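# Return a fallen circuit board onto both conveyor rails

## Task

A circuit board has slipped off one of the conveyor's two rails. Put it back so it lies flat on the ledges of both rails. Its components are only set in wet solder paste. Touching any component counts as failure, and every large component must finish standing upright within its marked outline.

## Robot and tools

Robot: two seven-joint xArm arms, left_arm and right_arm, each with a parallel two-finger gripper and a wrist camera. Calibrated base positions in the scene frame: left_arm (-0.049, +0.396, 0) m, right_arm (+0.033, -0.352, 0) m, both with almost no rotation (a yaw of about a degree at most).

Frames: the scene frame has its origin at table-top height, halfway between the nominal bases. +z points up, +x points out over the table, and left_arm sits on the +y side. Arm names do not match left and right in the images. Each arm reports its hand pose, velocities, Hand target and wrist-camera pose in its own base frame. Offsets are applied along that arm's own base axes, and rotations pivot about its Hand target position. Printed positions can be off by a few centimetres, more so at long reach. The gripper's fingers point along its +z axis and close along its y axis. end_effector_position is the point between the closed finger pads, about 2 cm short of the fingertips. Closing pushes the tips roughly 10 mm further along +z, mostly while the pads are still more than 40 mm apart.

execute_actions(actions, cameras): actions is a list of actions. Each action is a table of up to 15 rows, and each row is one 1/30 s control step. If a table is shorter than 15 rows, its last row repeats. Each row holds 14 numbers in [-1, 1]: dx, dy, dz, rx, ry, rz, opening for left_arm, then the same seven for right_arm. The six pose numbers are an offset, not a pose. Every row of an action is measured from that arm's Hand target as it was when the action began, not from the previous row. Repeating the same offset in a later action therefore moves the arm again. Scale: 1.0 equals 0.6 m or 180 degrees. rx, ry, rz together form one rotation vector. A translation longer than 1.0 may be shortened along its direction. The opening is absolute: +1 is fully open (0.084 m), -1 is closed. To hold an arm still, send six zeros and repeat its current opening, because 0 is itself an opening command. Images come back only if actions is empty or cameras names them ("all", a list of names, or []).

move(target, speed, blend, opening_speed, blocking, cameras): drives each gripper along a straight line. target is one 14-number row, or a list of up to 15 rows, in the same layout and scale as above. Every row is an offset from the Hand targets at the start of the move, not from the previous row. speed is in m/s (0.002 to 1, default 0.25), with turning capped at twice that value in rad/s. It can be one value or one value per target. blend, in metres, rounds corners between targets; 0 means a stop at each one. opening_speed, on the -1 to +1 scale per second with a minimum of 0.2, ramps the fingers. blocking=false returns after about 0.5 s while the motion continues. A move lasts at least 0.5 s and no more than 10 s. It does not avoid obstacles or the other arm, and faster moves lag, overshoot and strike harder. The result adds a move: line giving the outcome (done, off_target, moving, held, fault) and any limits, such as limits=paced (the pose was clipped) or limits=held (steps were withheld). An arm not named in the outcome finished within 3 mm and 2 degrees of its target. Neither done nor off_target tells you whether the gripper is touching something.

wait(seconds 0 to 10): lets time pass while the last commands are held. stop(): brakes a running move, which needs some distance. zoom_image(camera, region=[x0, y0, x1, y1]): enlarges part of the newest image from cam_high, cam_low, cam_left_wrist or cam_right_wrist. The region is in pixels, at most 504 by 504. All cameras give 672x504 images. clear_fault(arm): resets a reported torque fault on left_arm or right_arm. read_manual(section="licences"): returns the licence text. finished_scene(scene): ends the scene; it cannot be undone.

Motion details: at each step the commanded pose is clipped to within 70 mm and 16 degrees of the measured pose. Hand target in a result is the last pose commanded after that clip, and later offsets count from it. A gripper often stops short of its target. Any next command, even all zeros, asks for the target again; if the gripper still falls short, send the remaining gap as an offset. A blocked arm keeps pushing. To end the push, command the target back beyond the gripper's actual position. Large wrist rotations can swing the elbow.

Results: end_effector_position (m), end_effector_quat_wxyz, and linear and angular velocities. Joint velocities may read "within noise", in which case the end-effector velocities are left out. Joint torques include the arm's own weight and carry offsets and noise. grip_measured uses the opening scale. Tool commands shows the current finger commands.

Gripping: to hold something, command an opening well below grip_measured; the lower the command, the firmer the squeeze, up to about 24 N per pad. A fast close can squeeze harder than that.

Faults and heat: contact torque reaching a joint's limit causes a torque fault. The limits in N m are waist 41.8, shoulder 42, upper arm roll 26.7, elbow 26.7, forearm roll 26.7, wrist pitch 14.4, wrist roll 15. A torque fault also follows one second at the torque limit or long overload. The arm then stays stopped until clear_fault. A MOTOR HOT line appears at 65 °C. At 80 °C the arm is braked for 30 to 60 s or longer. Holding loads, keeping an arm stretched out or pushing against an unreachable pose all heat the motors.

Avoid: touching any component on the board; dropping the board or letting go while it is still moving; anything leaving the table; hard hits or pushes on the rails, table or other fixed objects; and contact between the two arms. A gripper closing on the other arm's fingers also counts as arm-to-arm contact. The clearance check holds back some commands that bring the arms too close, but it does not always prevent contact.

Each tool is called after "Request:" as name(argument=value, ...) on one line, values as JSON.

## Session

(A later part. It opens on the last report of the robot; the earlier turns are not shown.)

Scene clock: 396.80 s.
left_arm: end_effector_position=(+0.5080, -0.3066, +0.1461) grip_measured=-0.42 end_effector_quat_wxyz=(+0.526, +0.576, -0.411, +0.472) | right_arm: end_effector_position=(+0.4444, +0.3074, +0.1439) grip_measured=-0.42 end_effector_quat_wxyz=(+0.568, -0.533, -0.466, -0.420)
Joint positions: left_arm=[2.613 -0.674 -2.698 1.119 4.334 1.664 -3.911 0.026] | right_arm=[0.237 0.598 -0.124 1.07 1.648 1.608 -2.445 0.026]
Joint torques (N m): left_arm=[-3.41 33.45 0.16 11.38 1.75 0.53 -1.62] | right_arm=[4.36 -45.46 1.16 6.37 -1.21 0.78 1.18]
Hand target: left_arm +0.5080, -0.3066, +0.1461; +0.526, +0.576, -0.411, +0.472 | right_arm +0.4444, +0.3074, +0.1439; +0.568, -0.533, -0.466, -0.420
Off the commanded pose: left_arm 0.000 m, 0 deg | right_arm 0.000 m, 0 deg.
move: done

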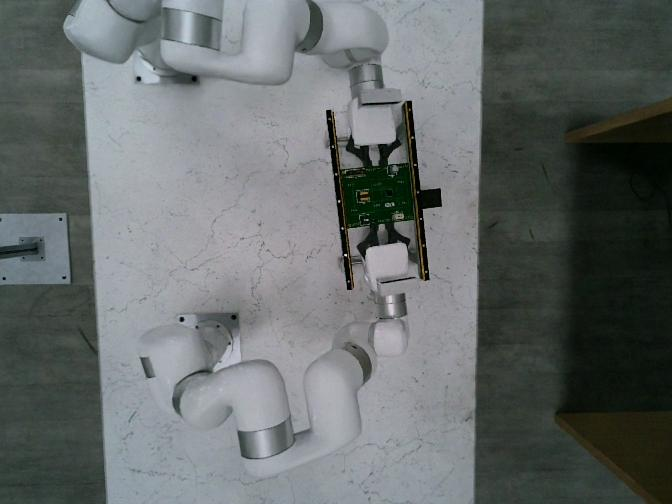

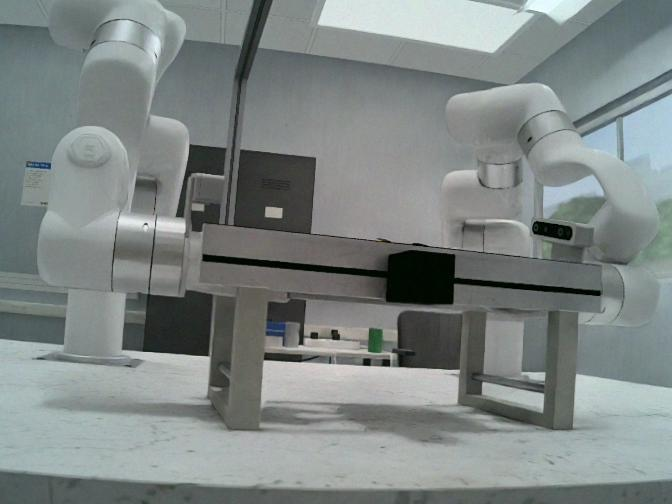

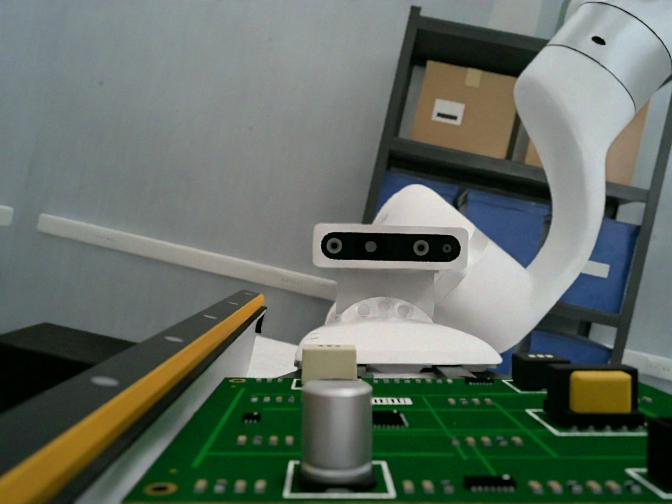

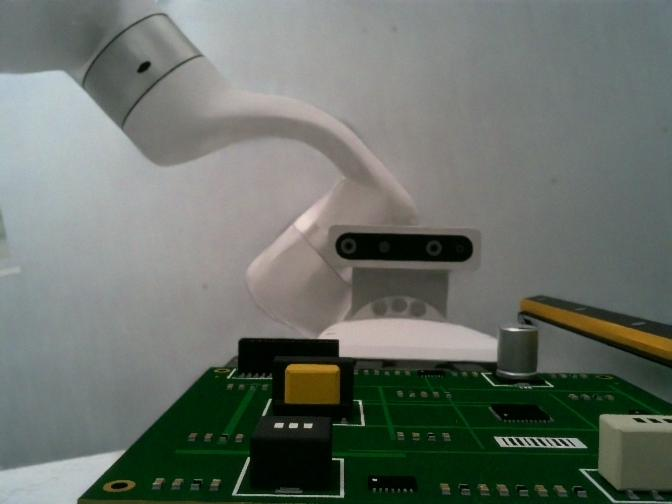

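Request:
move(target=[[0,0,0.004,0,0,0,-0.4,0,0,0.004,0,0,0,-0.4],[-0.0149,-0.0017,0.004,0,0,0,-0.4,-0.0149,-0.0012,0.004,0,0,0,-0.4]], speed=0.025, cameras=["all"])

Request:
zoom_image(camera="cam_high", region=[315, 130, 445, 260])

Scene clock: 412.43 s.
left_arm: end_effector_position=(+0.4991, -0.3076, +0.1485) grip_measured=-0.42 end_effector_quat_wxyz=(+0.526, +0.576, -0.411, +0.472) | right_arm: end_effector_position=(+0.4355, +0.3066, +0.1463) grip_measured=-0.42 end_effector_quat_wxyz=(+0.568, -0.533, -0.466, -0.420)
Joint positions: left_arm=[2.603 -0.648 -2.697 1.084 4.337 1.659 -3.9 0.026] | right_arm=[0.239 0.573 -0.125 1.035 1.647 1.606 -2.456 0.026]
Joint torques (N m): left_arm=[-3.28 33.11 6 11.09 1.77 0.53 1.51] | right_arm=[4.5 -44.28 -2.5 6.74 -1.33 0.76 -1.35]
Hand target: left_arm +0.4991, -0.3076, +0.1485; +0.526, +0.576, -0.411, +0.472 | right_arm +0.4355, +0.3066, +0.1463; +0.568, -0.533, -0.466, -0.420
Off the commanded pose: left_arm 0.000 m, 0 deg | right_arm 0.000 m, 0 deg.
move: done

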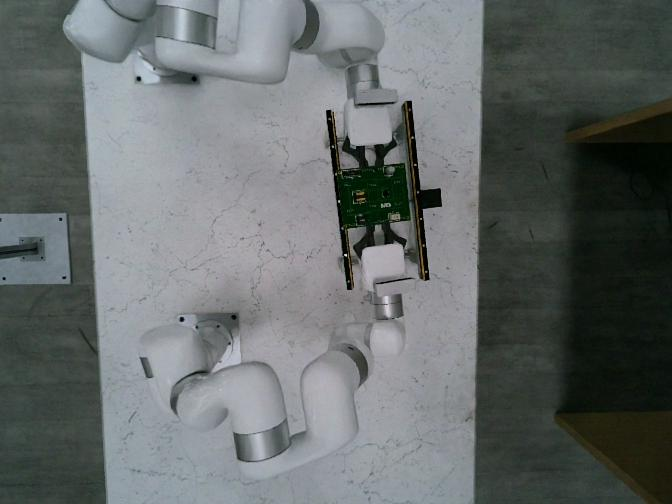

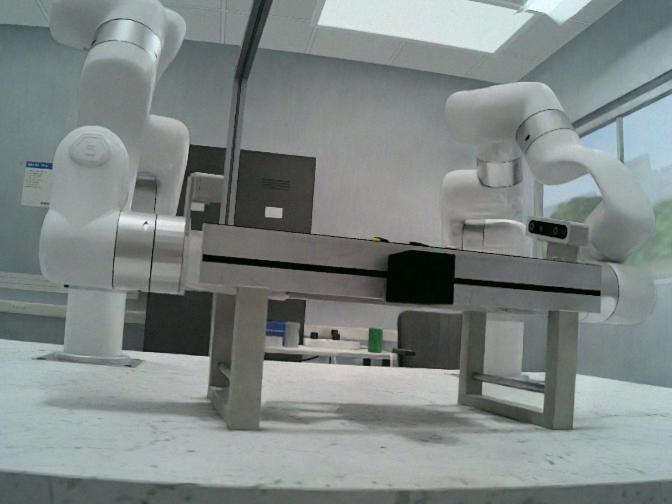

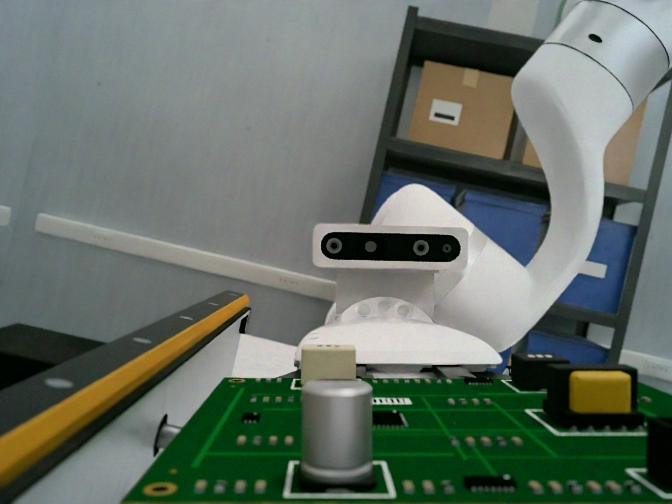

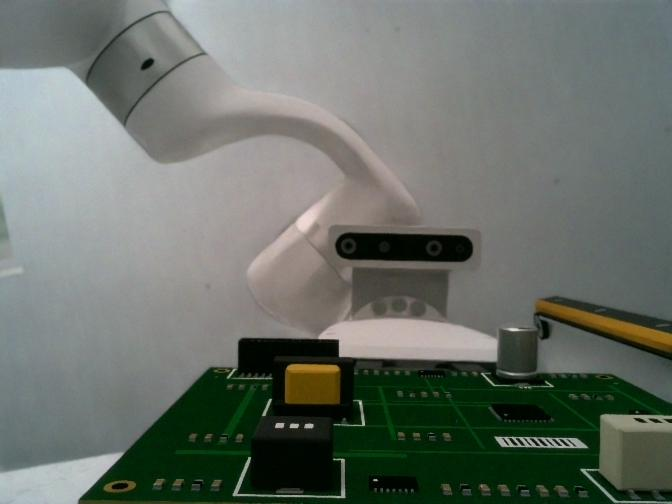

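Scaled by 3.877 from the camera's 672x504 image, which has a finer 960x720 frame.

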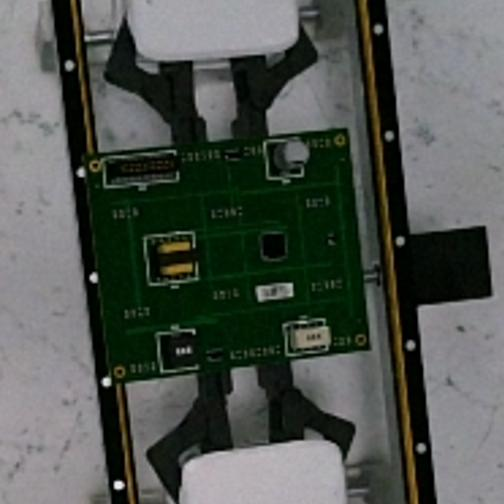

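Request:
move(target=[[0,0,0.045,0,0,0,-0.4,0,0,0.045,0,0,0,-0.4],[0.0058,0.0006,0.045,0.0077,-0.0696,0,-0.4,0.0058,0.0005,0.045,0.0057,-0.0698,0,-0.4]], speed=0.035, cameras=["all"])

Request:
zoom_image(camera="cam_high", region=[315, 130, 445, 260])

Request:
zoom_image(camera="cam_low", region=[190, 160, 610, 300])

Scene clock: 432.77 s.
left_arm: end_effector_position=(+0.5026, -0.3072, +0.1755) grip_measured=-0.42 end_effector_quat_wxyz=(+0.471, +0.527, -0.472, +0.527) | right_arm: end_effector_position=(+0.4390, +0.3069, +0.1733) grip_measured=-0.42 end_effector_quat_wxyz=(+0.519, -0.479, -0.521, -0.480)
Joint positions: left_arm=[2.579 -0.588 -2.667 1.075 4.349 1.642 -3.728 0.026] | right_arm=[0.244 0.508 -0.13 1.024 1.643 1.6 -2.622 0.026]
Joint torques (N m): left_arm=[-3.44 24.13 6.06 19.27 -4.3 4.38 1.45] | right_arm=[4.67 -25.6 -2.3 11.35 4.05 3.51 -1.45]
Hand target: left_arm +0.5026, -0.3072, +0.1755; +0.471, +0.527, -0.472, +0.527 | right_arm +0.4390, +0.3069, +0.1733; +0.519, -0.479, -0.521, -0.480
Off the commanded pose: left_arm 0.000 m, 0 deg | right_arm 0.000 m, 0 deg.
move: done

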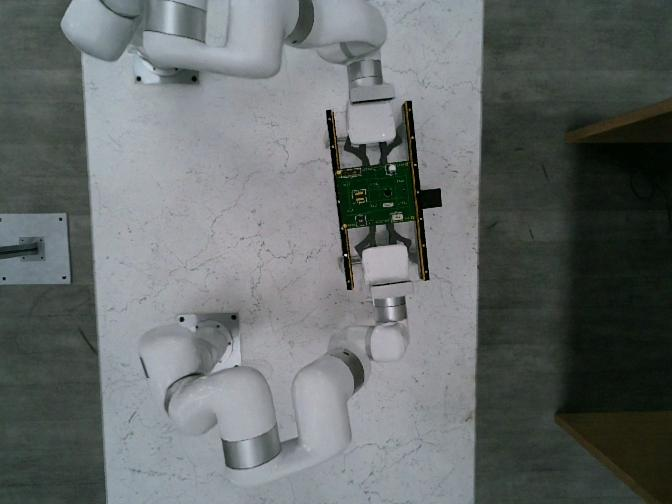

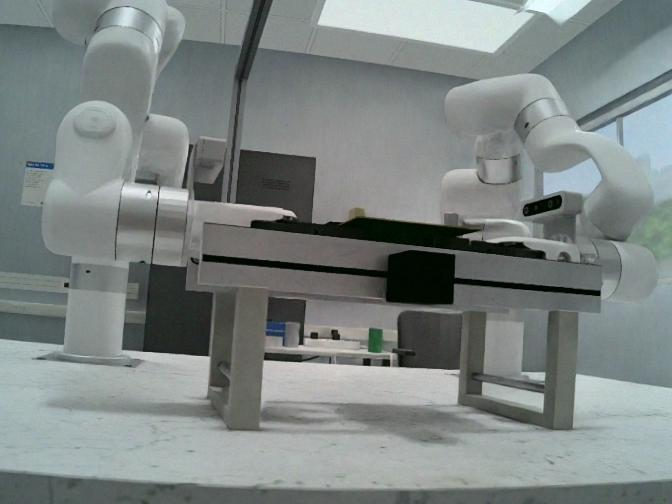

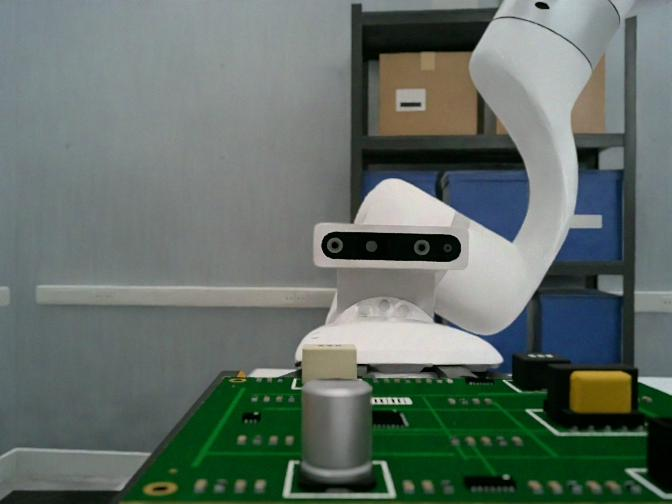

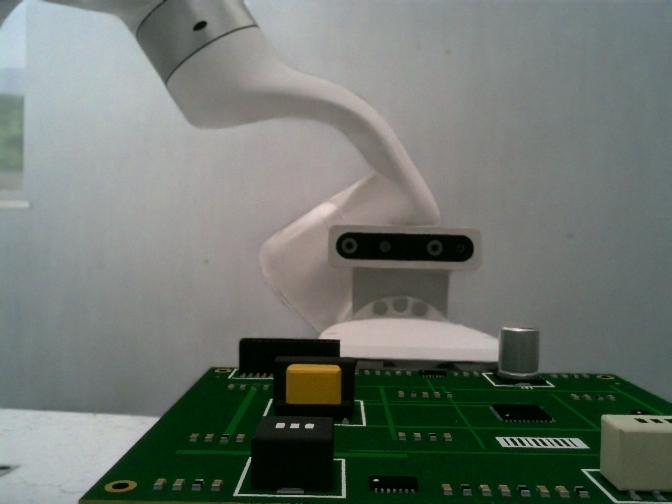

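Scaled by 3.877 from the camera's 672x504 image, which has a finer 960x720 frame.

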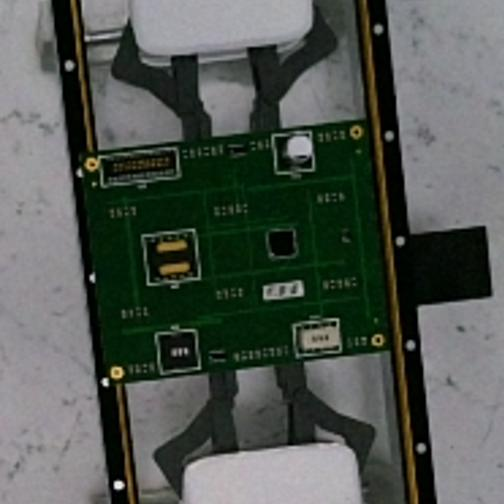

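Scaled by 1.200 from the camera's 672x504 image, which has a finer 960x720 frame.

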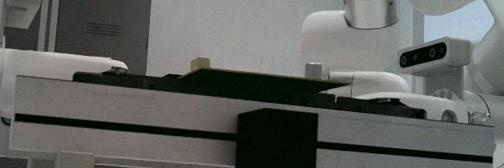

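Request:
move(target=[[0.0123,0.0014,0,0,0,0,-0.4,0.0123,0.001,0,0,0,0,-0.4],[0.0123,0.0014,-0.0267,0,0,0,-0.4,0.0123,0.001,-0.0267,0,0,0,-0.4]], speed=0.04, cameras=["all"])

Request:
zoom_image(camera="cam_high", region=[320, 155, 370, 240])

Request:
zoom_image(camera="cam_high", region=[385, 155, 435, 240])

Scene clock: 450.30 s.
left_arm: end_effector_position=(+0.5099, -0.3064, +0.1596) grip_measured=-0.42 end_effector_quat_wxyz=(+0.471, +0.527, -0.472, +0.527) | right_arm: end_effector_position=(+0.4464, +0.3075, +0.1573) grip_measured=-0.42 end_effector_quat_wxyz=(+0.519, -0.479, -0.521, -0.480)
Joint positions: left_arm=[2.595 -0.647 -2.676 1.114 4.336 1.66 -3.716 0.026] | right_arm=[0.241 0.566 -0.129 1.065 1.647 1.605 -2.639 0.026]
Joint torques (N m): left_arm=[3.28 25.07 0.3 18.92 -4.24 4.47 1.44] | right_arm=[-5.02 -26.34 1.75 11.13 4.18 3.61 -1.49]
Hand target: left_arm +0.5099, -0.3064, +0.1595; +0.471, +0.527, -0.472, +0.527 | right_arm +0.4464, +0.3075, +0.1573; +0.519, -0.479, -0.521, -0.480
Off the commanded pose: left_arm 0.000 m, 0 deg | right_arm 0.000 m, 0 deg.
move: done

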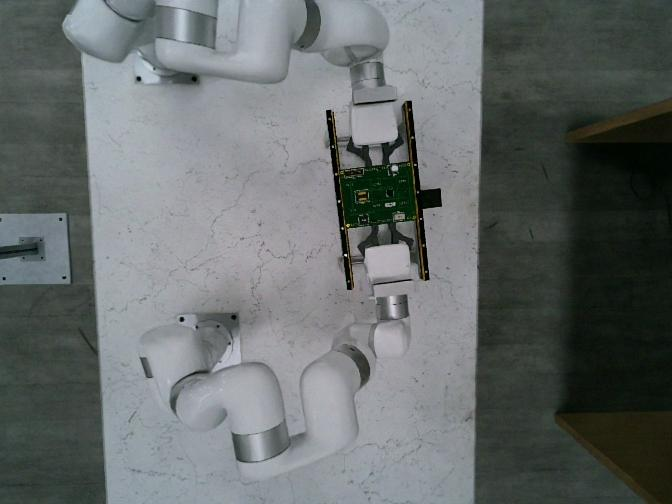

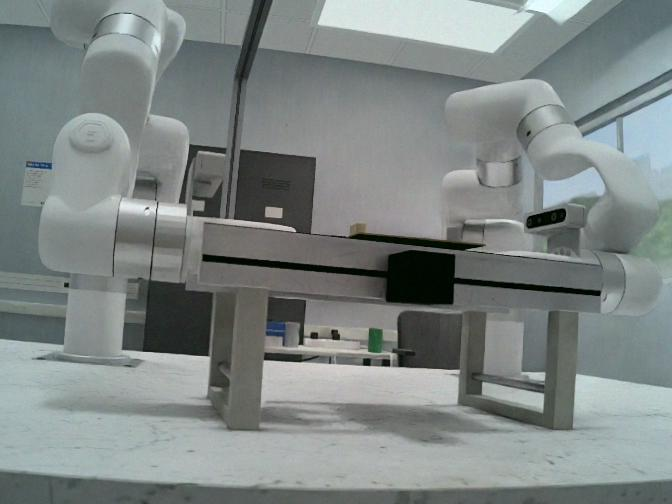

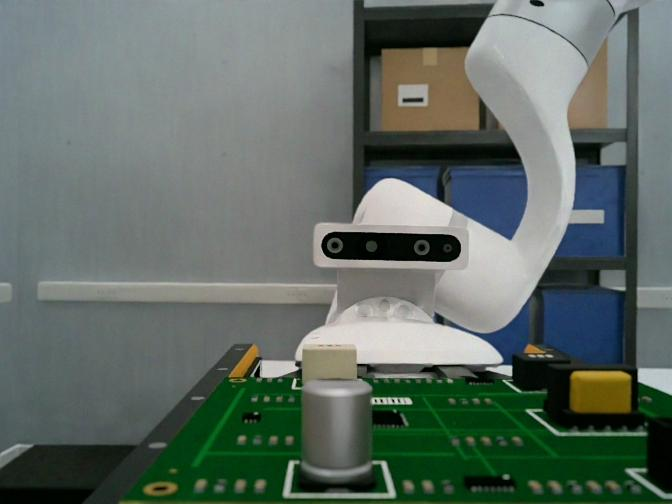

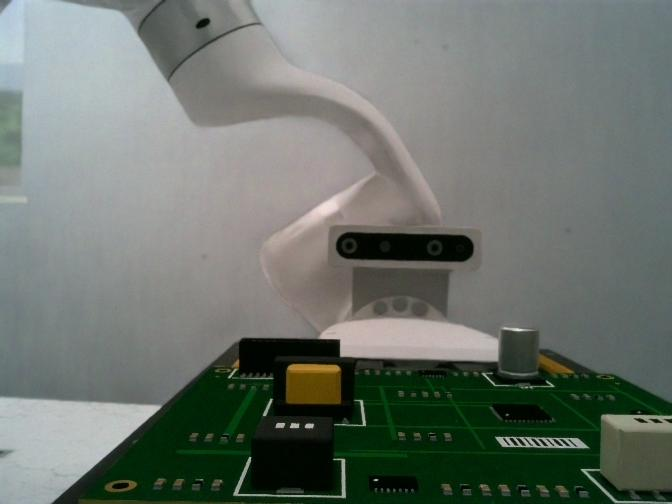

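Scaled by 5.929 from the camera's 672x504 image, which has a finer 960x720 frame.

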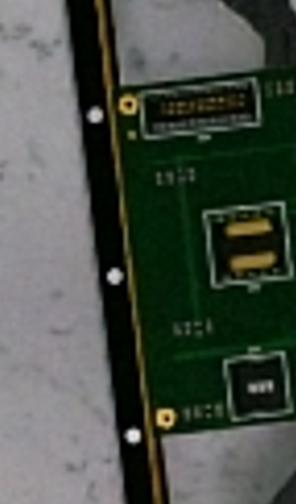

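Scaled by 5.929 from the camera's 672x504 image, which has a finer 960x720 frame.

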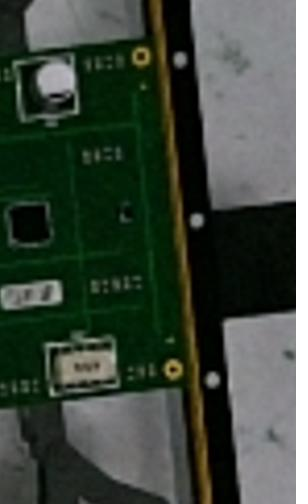

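Request:
move(target=[[0.0015,0.0002,0,0,0,0,-0.4,0.0015,0.0001,0,0,0,0,-0.4],[0.0015,0.0002,-0.01,0,0,0,-0.4,0.0015,0.0001,-0.01,0,0,0,-0.4]], speed=0.025, cameras=["all"])

Request:
zoom_image(camera="cam_high", region=[320, 155, 370, 240])

Request:
zoom_image(camera="cam_high", region=[385, 155, 435, 240])

Scene clock: 464.10 s.
left_arm: end_effector_position=(+0.5108, -0.3063, +0.1536) grip_measured=-0.42 end_effector_quat_wxyz=(+0.471, +0.527, -0.472, +0.527) | right_arm: end_effector_position=(+0.4473, +0.3076, +0.1513) grip_measured=-0.42 end_effector_quat_wxyz=(+0.519, -0.479, -0.521, -0.480)
Joint positions: left_arm=[2.6 -0.664 -2.68 1.122 4.332 1.666 -3.709 0.026] | right_arm=[0.24 0.584 -0.128 1.074 1.648 1.607 -2.648 0.026]
Joint torques (N m): left_arm=[3.14 25.24 0.36 18.74 -4.24 4.43 1.5] | right_arm=[-4.9 -27.06 1.74 10.83 4.31 3.68 -1.23]
Hand target: left_arm +0.5108, -0.3063, +0.1535; +0.471, +0.527, -0.472, +0.527 | right_arm +0.4473, +0.3076, +0.1513; +0.519, -0.479, -0.521, -0.480
Off the commanded pose: left_arm 0.000 m, 0 deg | right_arm 0.000 m, 0 deg.
move: done

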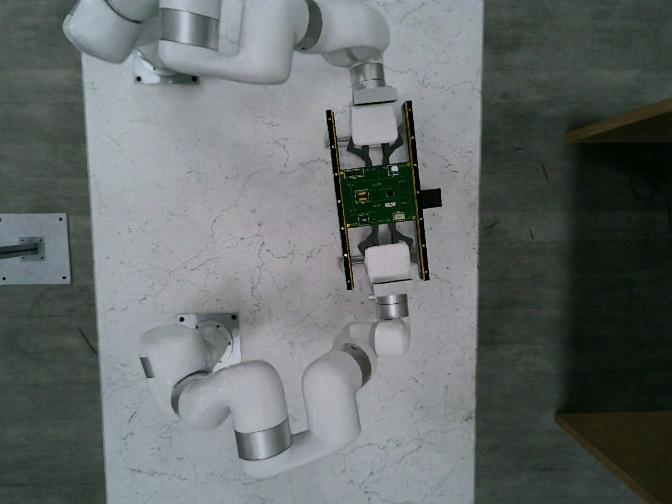

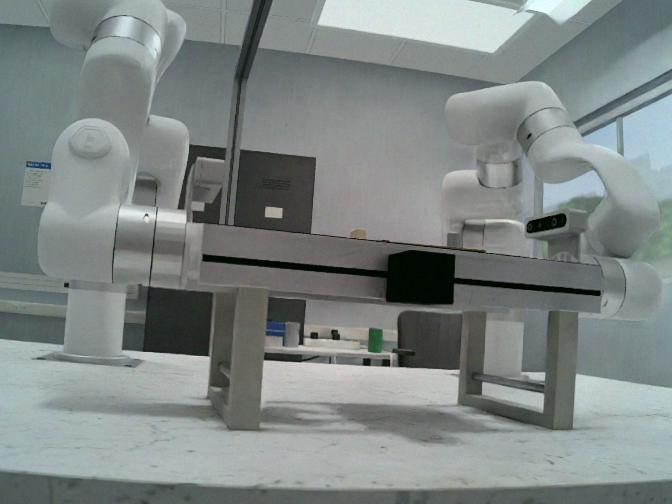

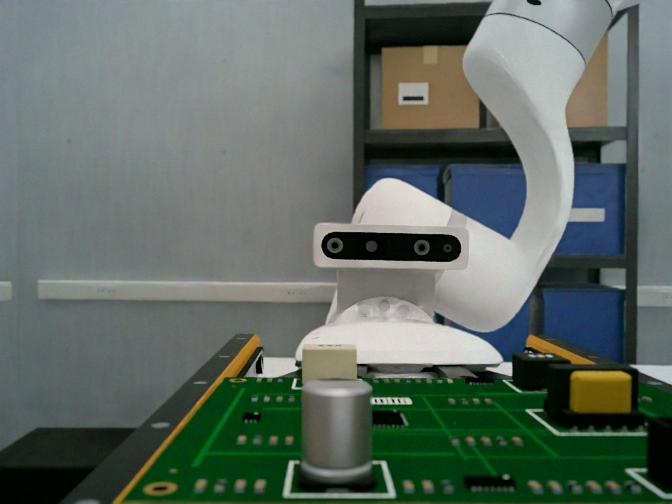

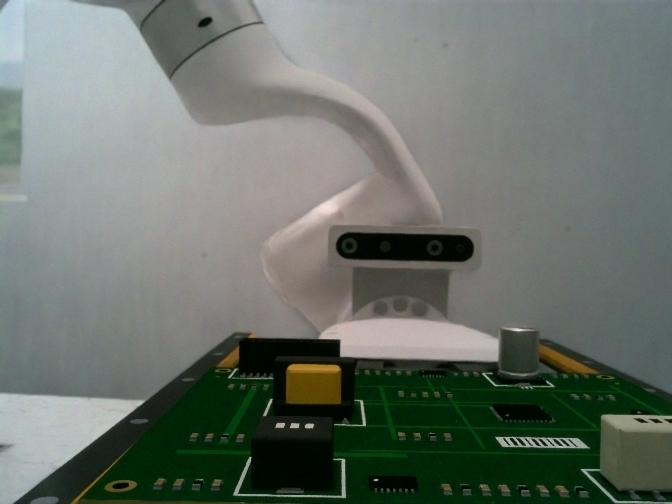

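Scaled by 5.929 from the camera's 672x504 image, which has a finer 960x720 frame.

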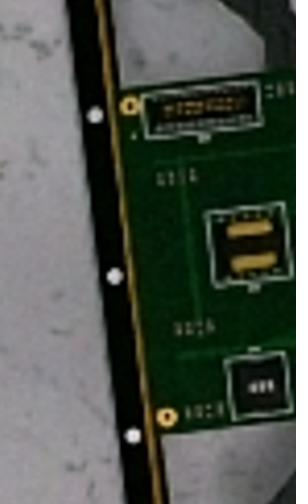

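Scaled by 5.929 from the camera's 672x504 image, which has a finer 960x720 frame.

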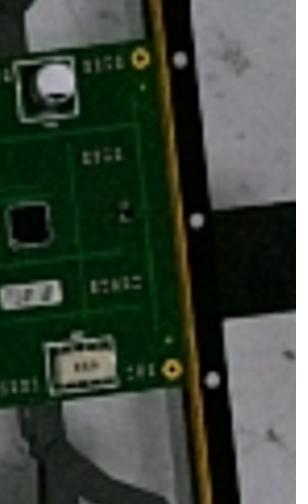

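Request:
move(target=[0,0,-0.0253,0,0,0,-0.4,0,0,-0.0253,0,0,0,-0.4], speed=0.013, cameras=["all"])

Request:
zoom_image(camera="cam_high", region=[315, 130, 445, 260])

Scene clock: 472.23 s.
left_arm: end_effector_position=(+0.5108, -0.3063, +0.1384) grip_measured=-0.42 end_effector_quat_wxyz=(+0.471, +0.527, -0.472, +0.527) | right_arm: end_effector_position=(+0.4473, +0.3076, +0.1361) grip_measured=-0.42 end_effector_quat_wxyz=(+0.519, -0.479, -0.521, -0.480)
Joint positions: left_arm=[2.608 -0.704 -2.689 1.136 4.322 1.678 -3.688 0.026] | right_arm=[0.237 0.624 -0.126 1.088 1.651 1.611 -2.673 0.026]
Joint torques (N m): left_arm=[3.22 25.23 0.49 18.07 -4.1 4.29 1.52] | right_arm=[-5.25 -27.46 1.57 10.72 4.13 3.44 -1.44]
Hand target: left_arm +0.5108, -0.3063, +0.1383; +0.471, +0.527, -0.472, +0.527 | right_arm +0.4473, +0.3076, +0.1361; +0.519, -0.479, -0.521, -0.480
Off the commanded pose: left_arm 0.000 m, 0 deg | right_arm 0.000 m, 0 deg.
move: done

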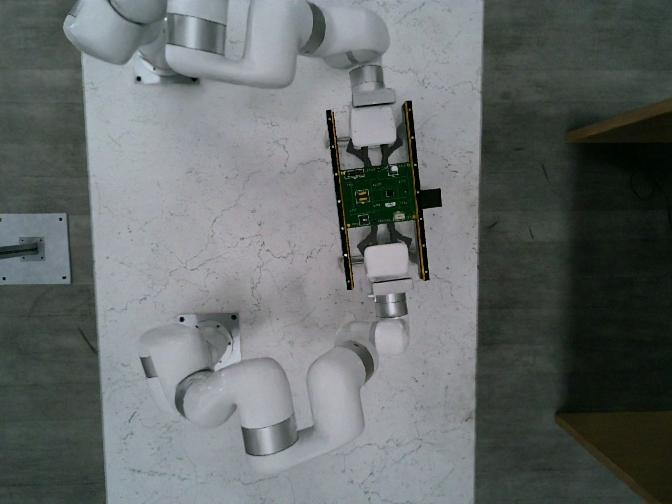

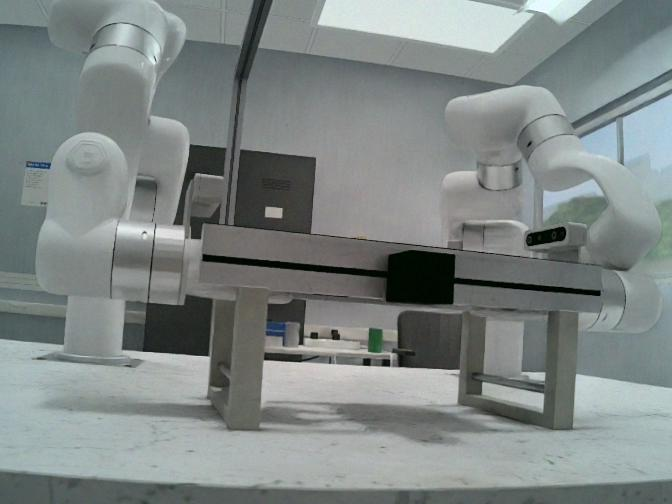

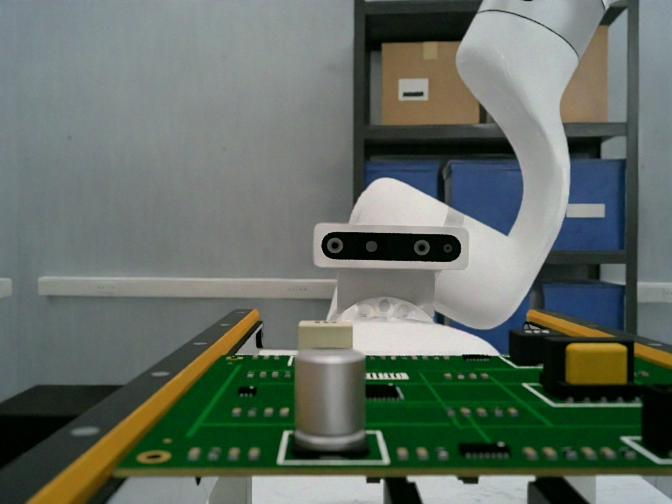

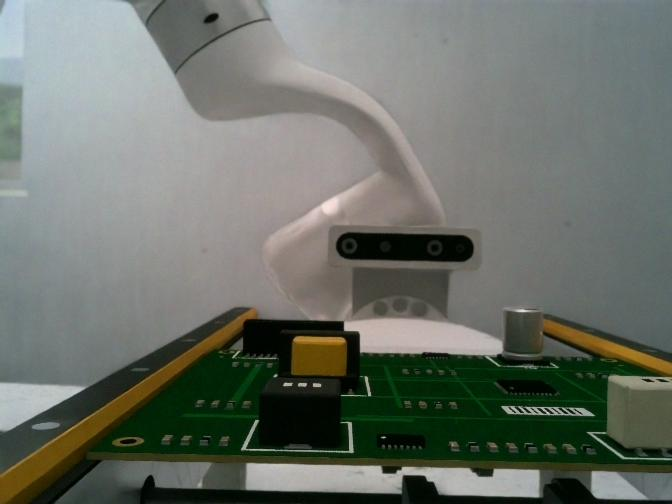

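Scaled by 3.877 from the camera's 672x504 image, which has a finer 960x720 frame.

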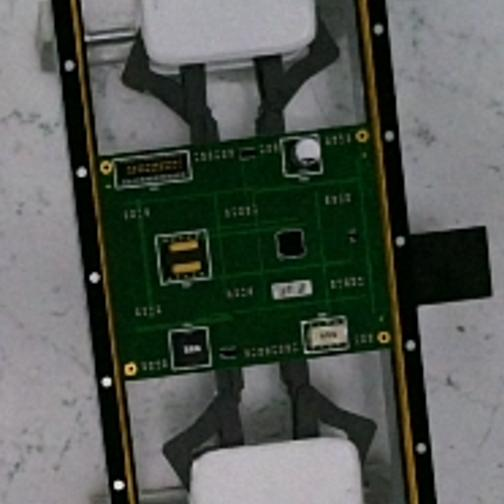

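Request:
move(target=[[0,0,-0.006,0,0,0,-0.4,0,0,-0.006,0,0,0,-0.4],[-0.0128,0.116,-0.006,0,0,0,-0.4,0.0096,-0.1163,-0.006,0,0,0,-0.4]], speed=0.12, cameras=["all"])

Request:
zoom_image(camera="cam_high", region=[315, 130, 445, 260])

Scene clock: 482.10 s.
left_arm: end_effector_position=(+0.5032, -0.2367, +0.1348) grip_measured=-0.42 end_effector_quat_wxyz=(+0.471, +0.527, -0.472, +0.527) | right_arm: end_effector_position=(+0.4530, +0.2379, +0.1325) grip_measured=-0.42 end_effector_quat_wxyz=(+0.519, -0.479, -0.521, -0.480)
Joint positions: left_arm=[2.701 -0.709 -2.621 1.097 4.434 1.797 -3.653 0.026] | right_arm=[0.141 0.646 -0.197 1.105 1.535 1.719 -2.685 0.026]
Joint torques (N m): left_arm=[3.24 24.15 7.07 9.88 1.94 4.21 1.53] | right_arm=[-5.26 -26.76 -2.9 10.34 -1.5 3.61 -1.36]
Hand target: left_arm +0.5032, -0.2367, +0.1347; +0.471, +0.527, -0.472, +0.527 | right_arm +0.4530, +0.2378, +0.1325; +0.519, -0.479, -0.521, -0.480
Off the commanded pose: left_arm 0.000 m, 0 deg | right_arm 0.000 m, 0 deg.
move: done

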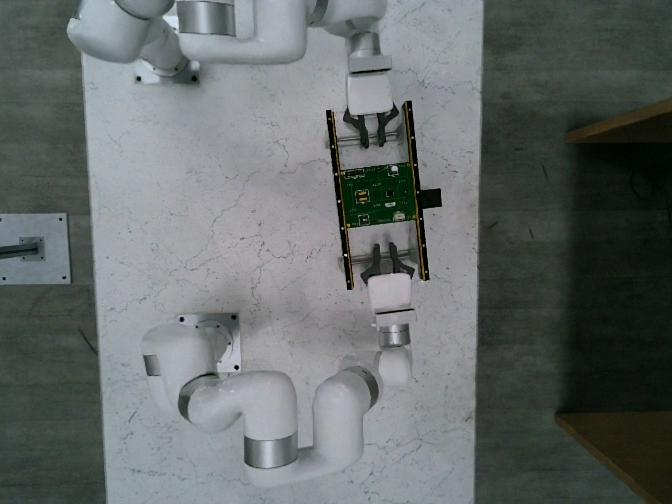

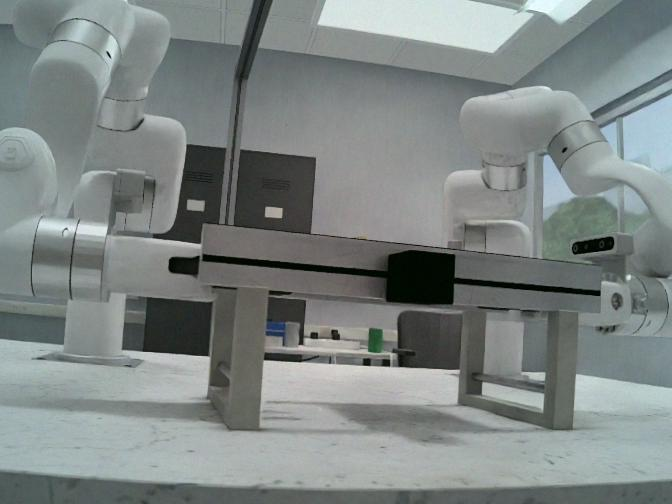

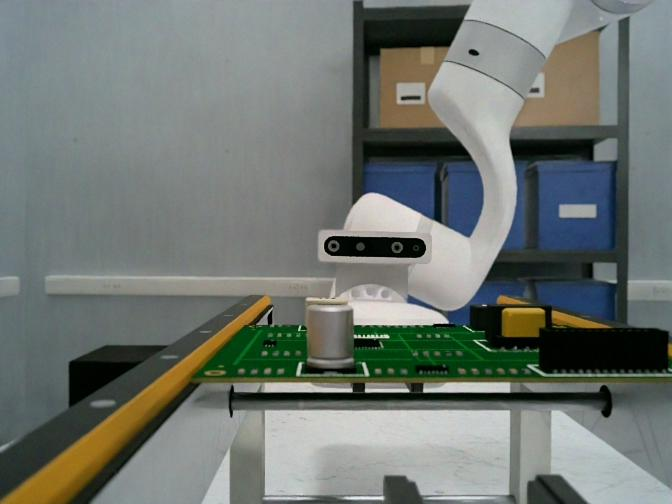

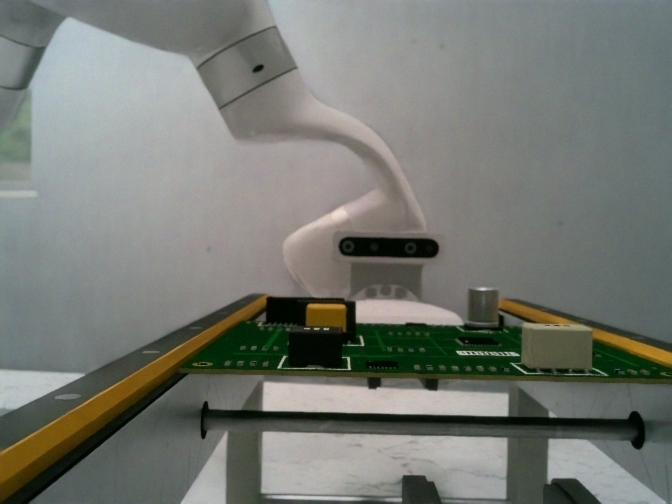

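Scaled by 3.877 from the camera's 672x504 image, which has a finer 960x720 frame.

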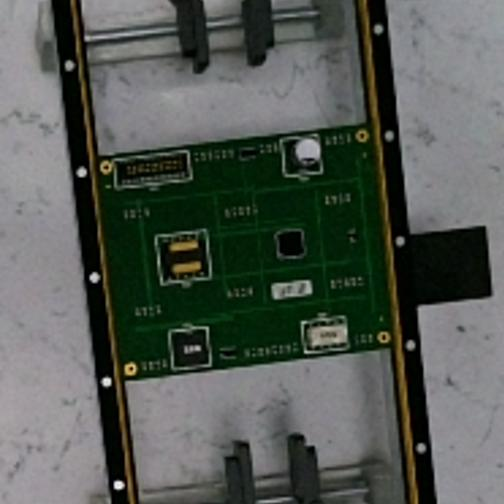

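Request:
finished_scene(scene=2)

The scene is finished: the task was done.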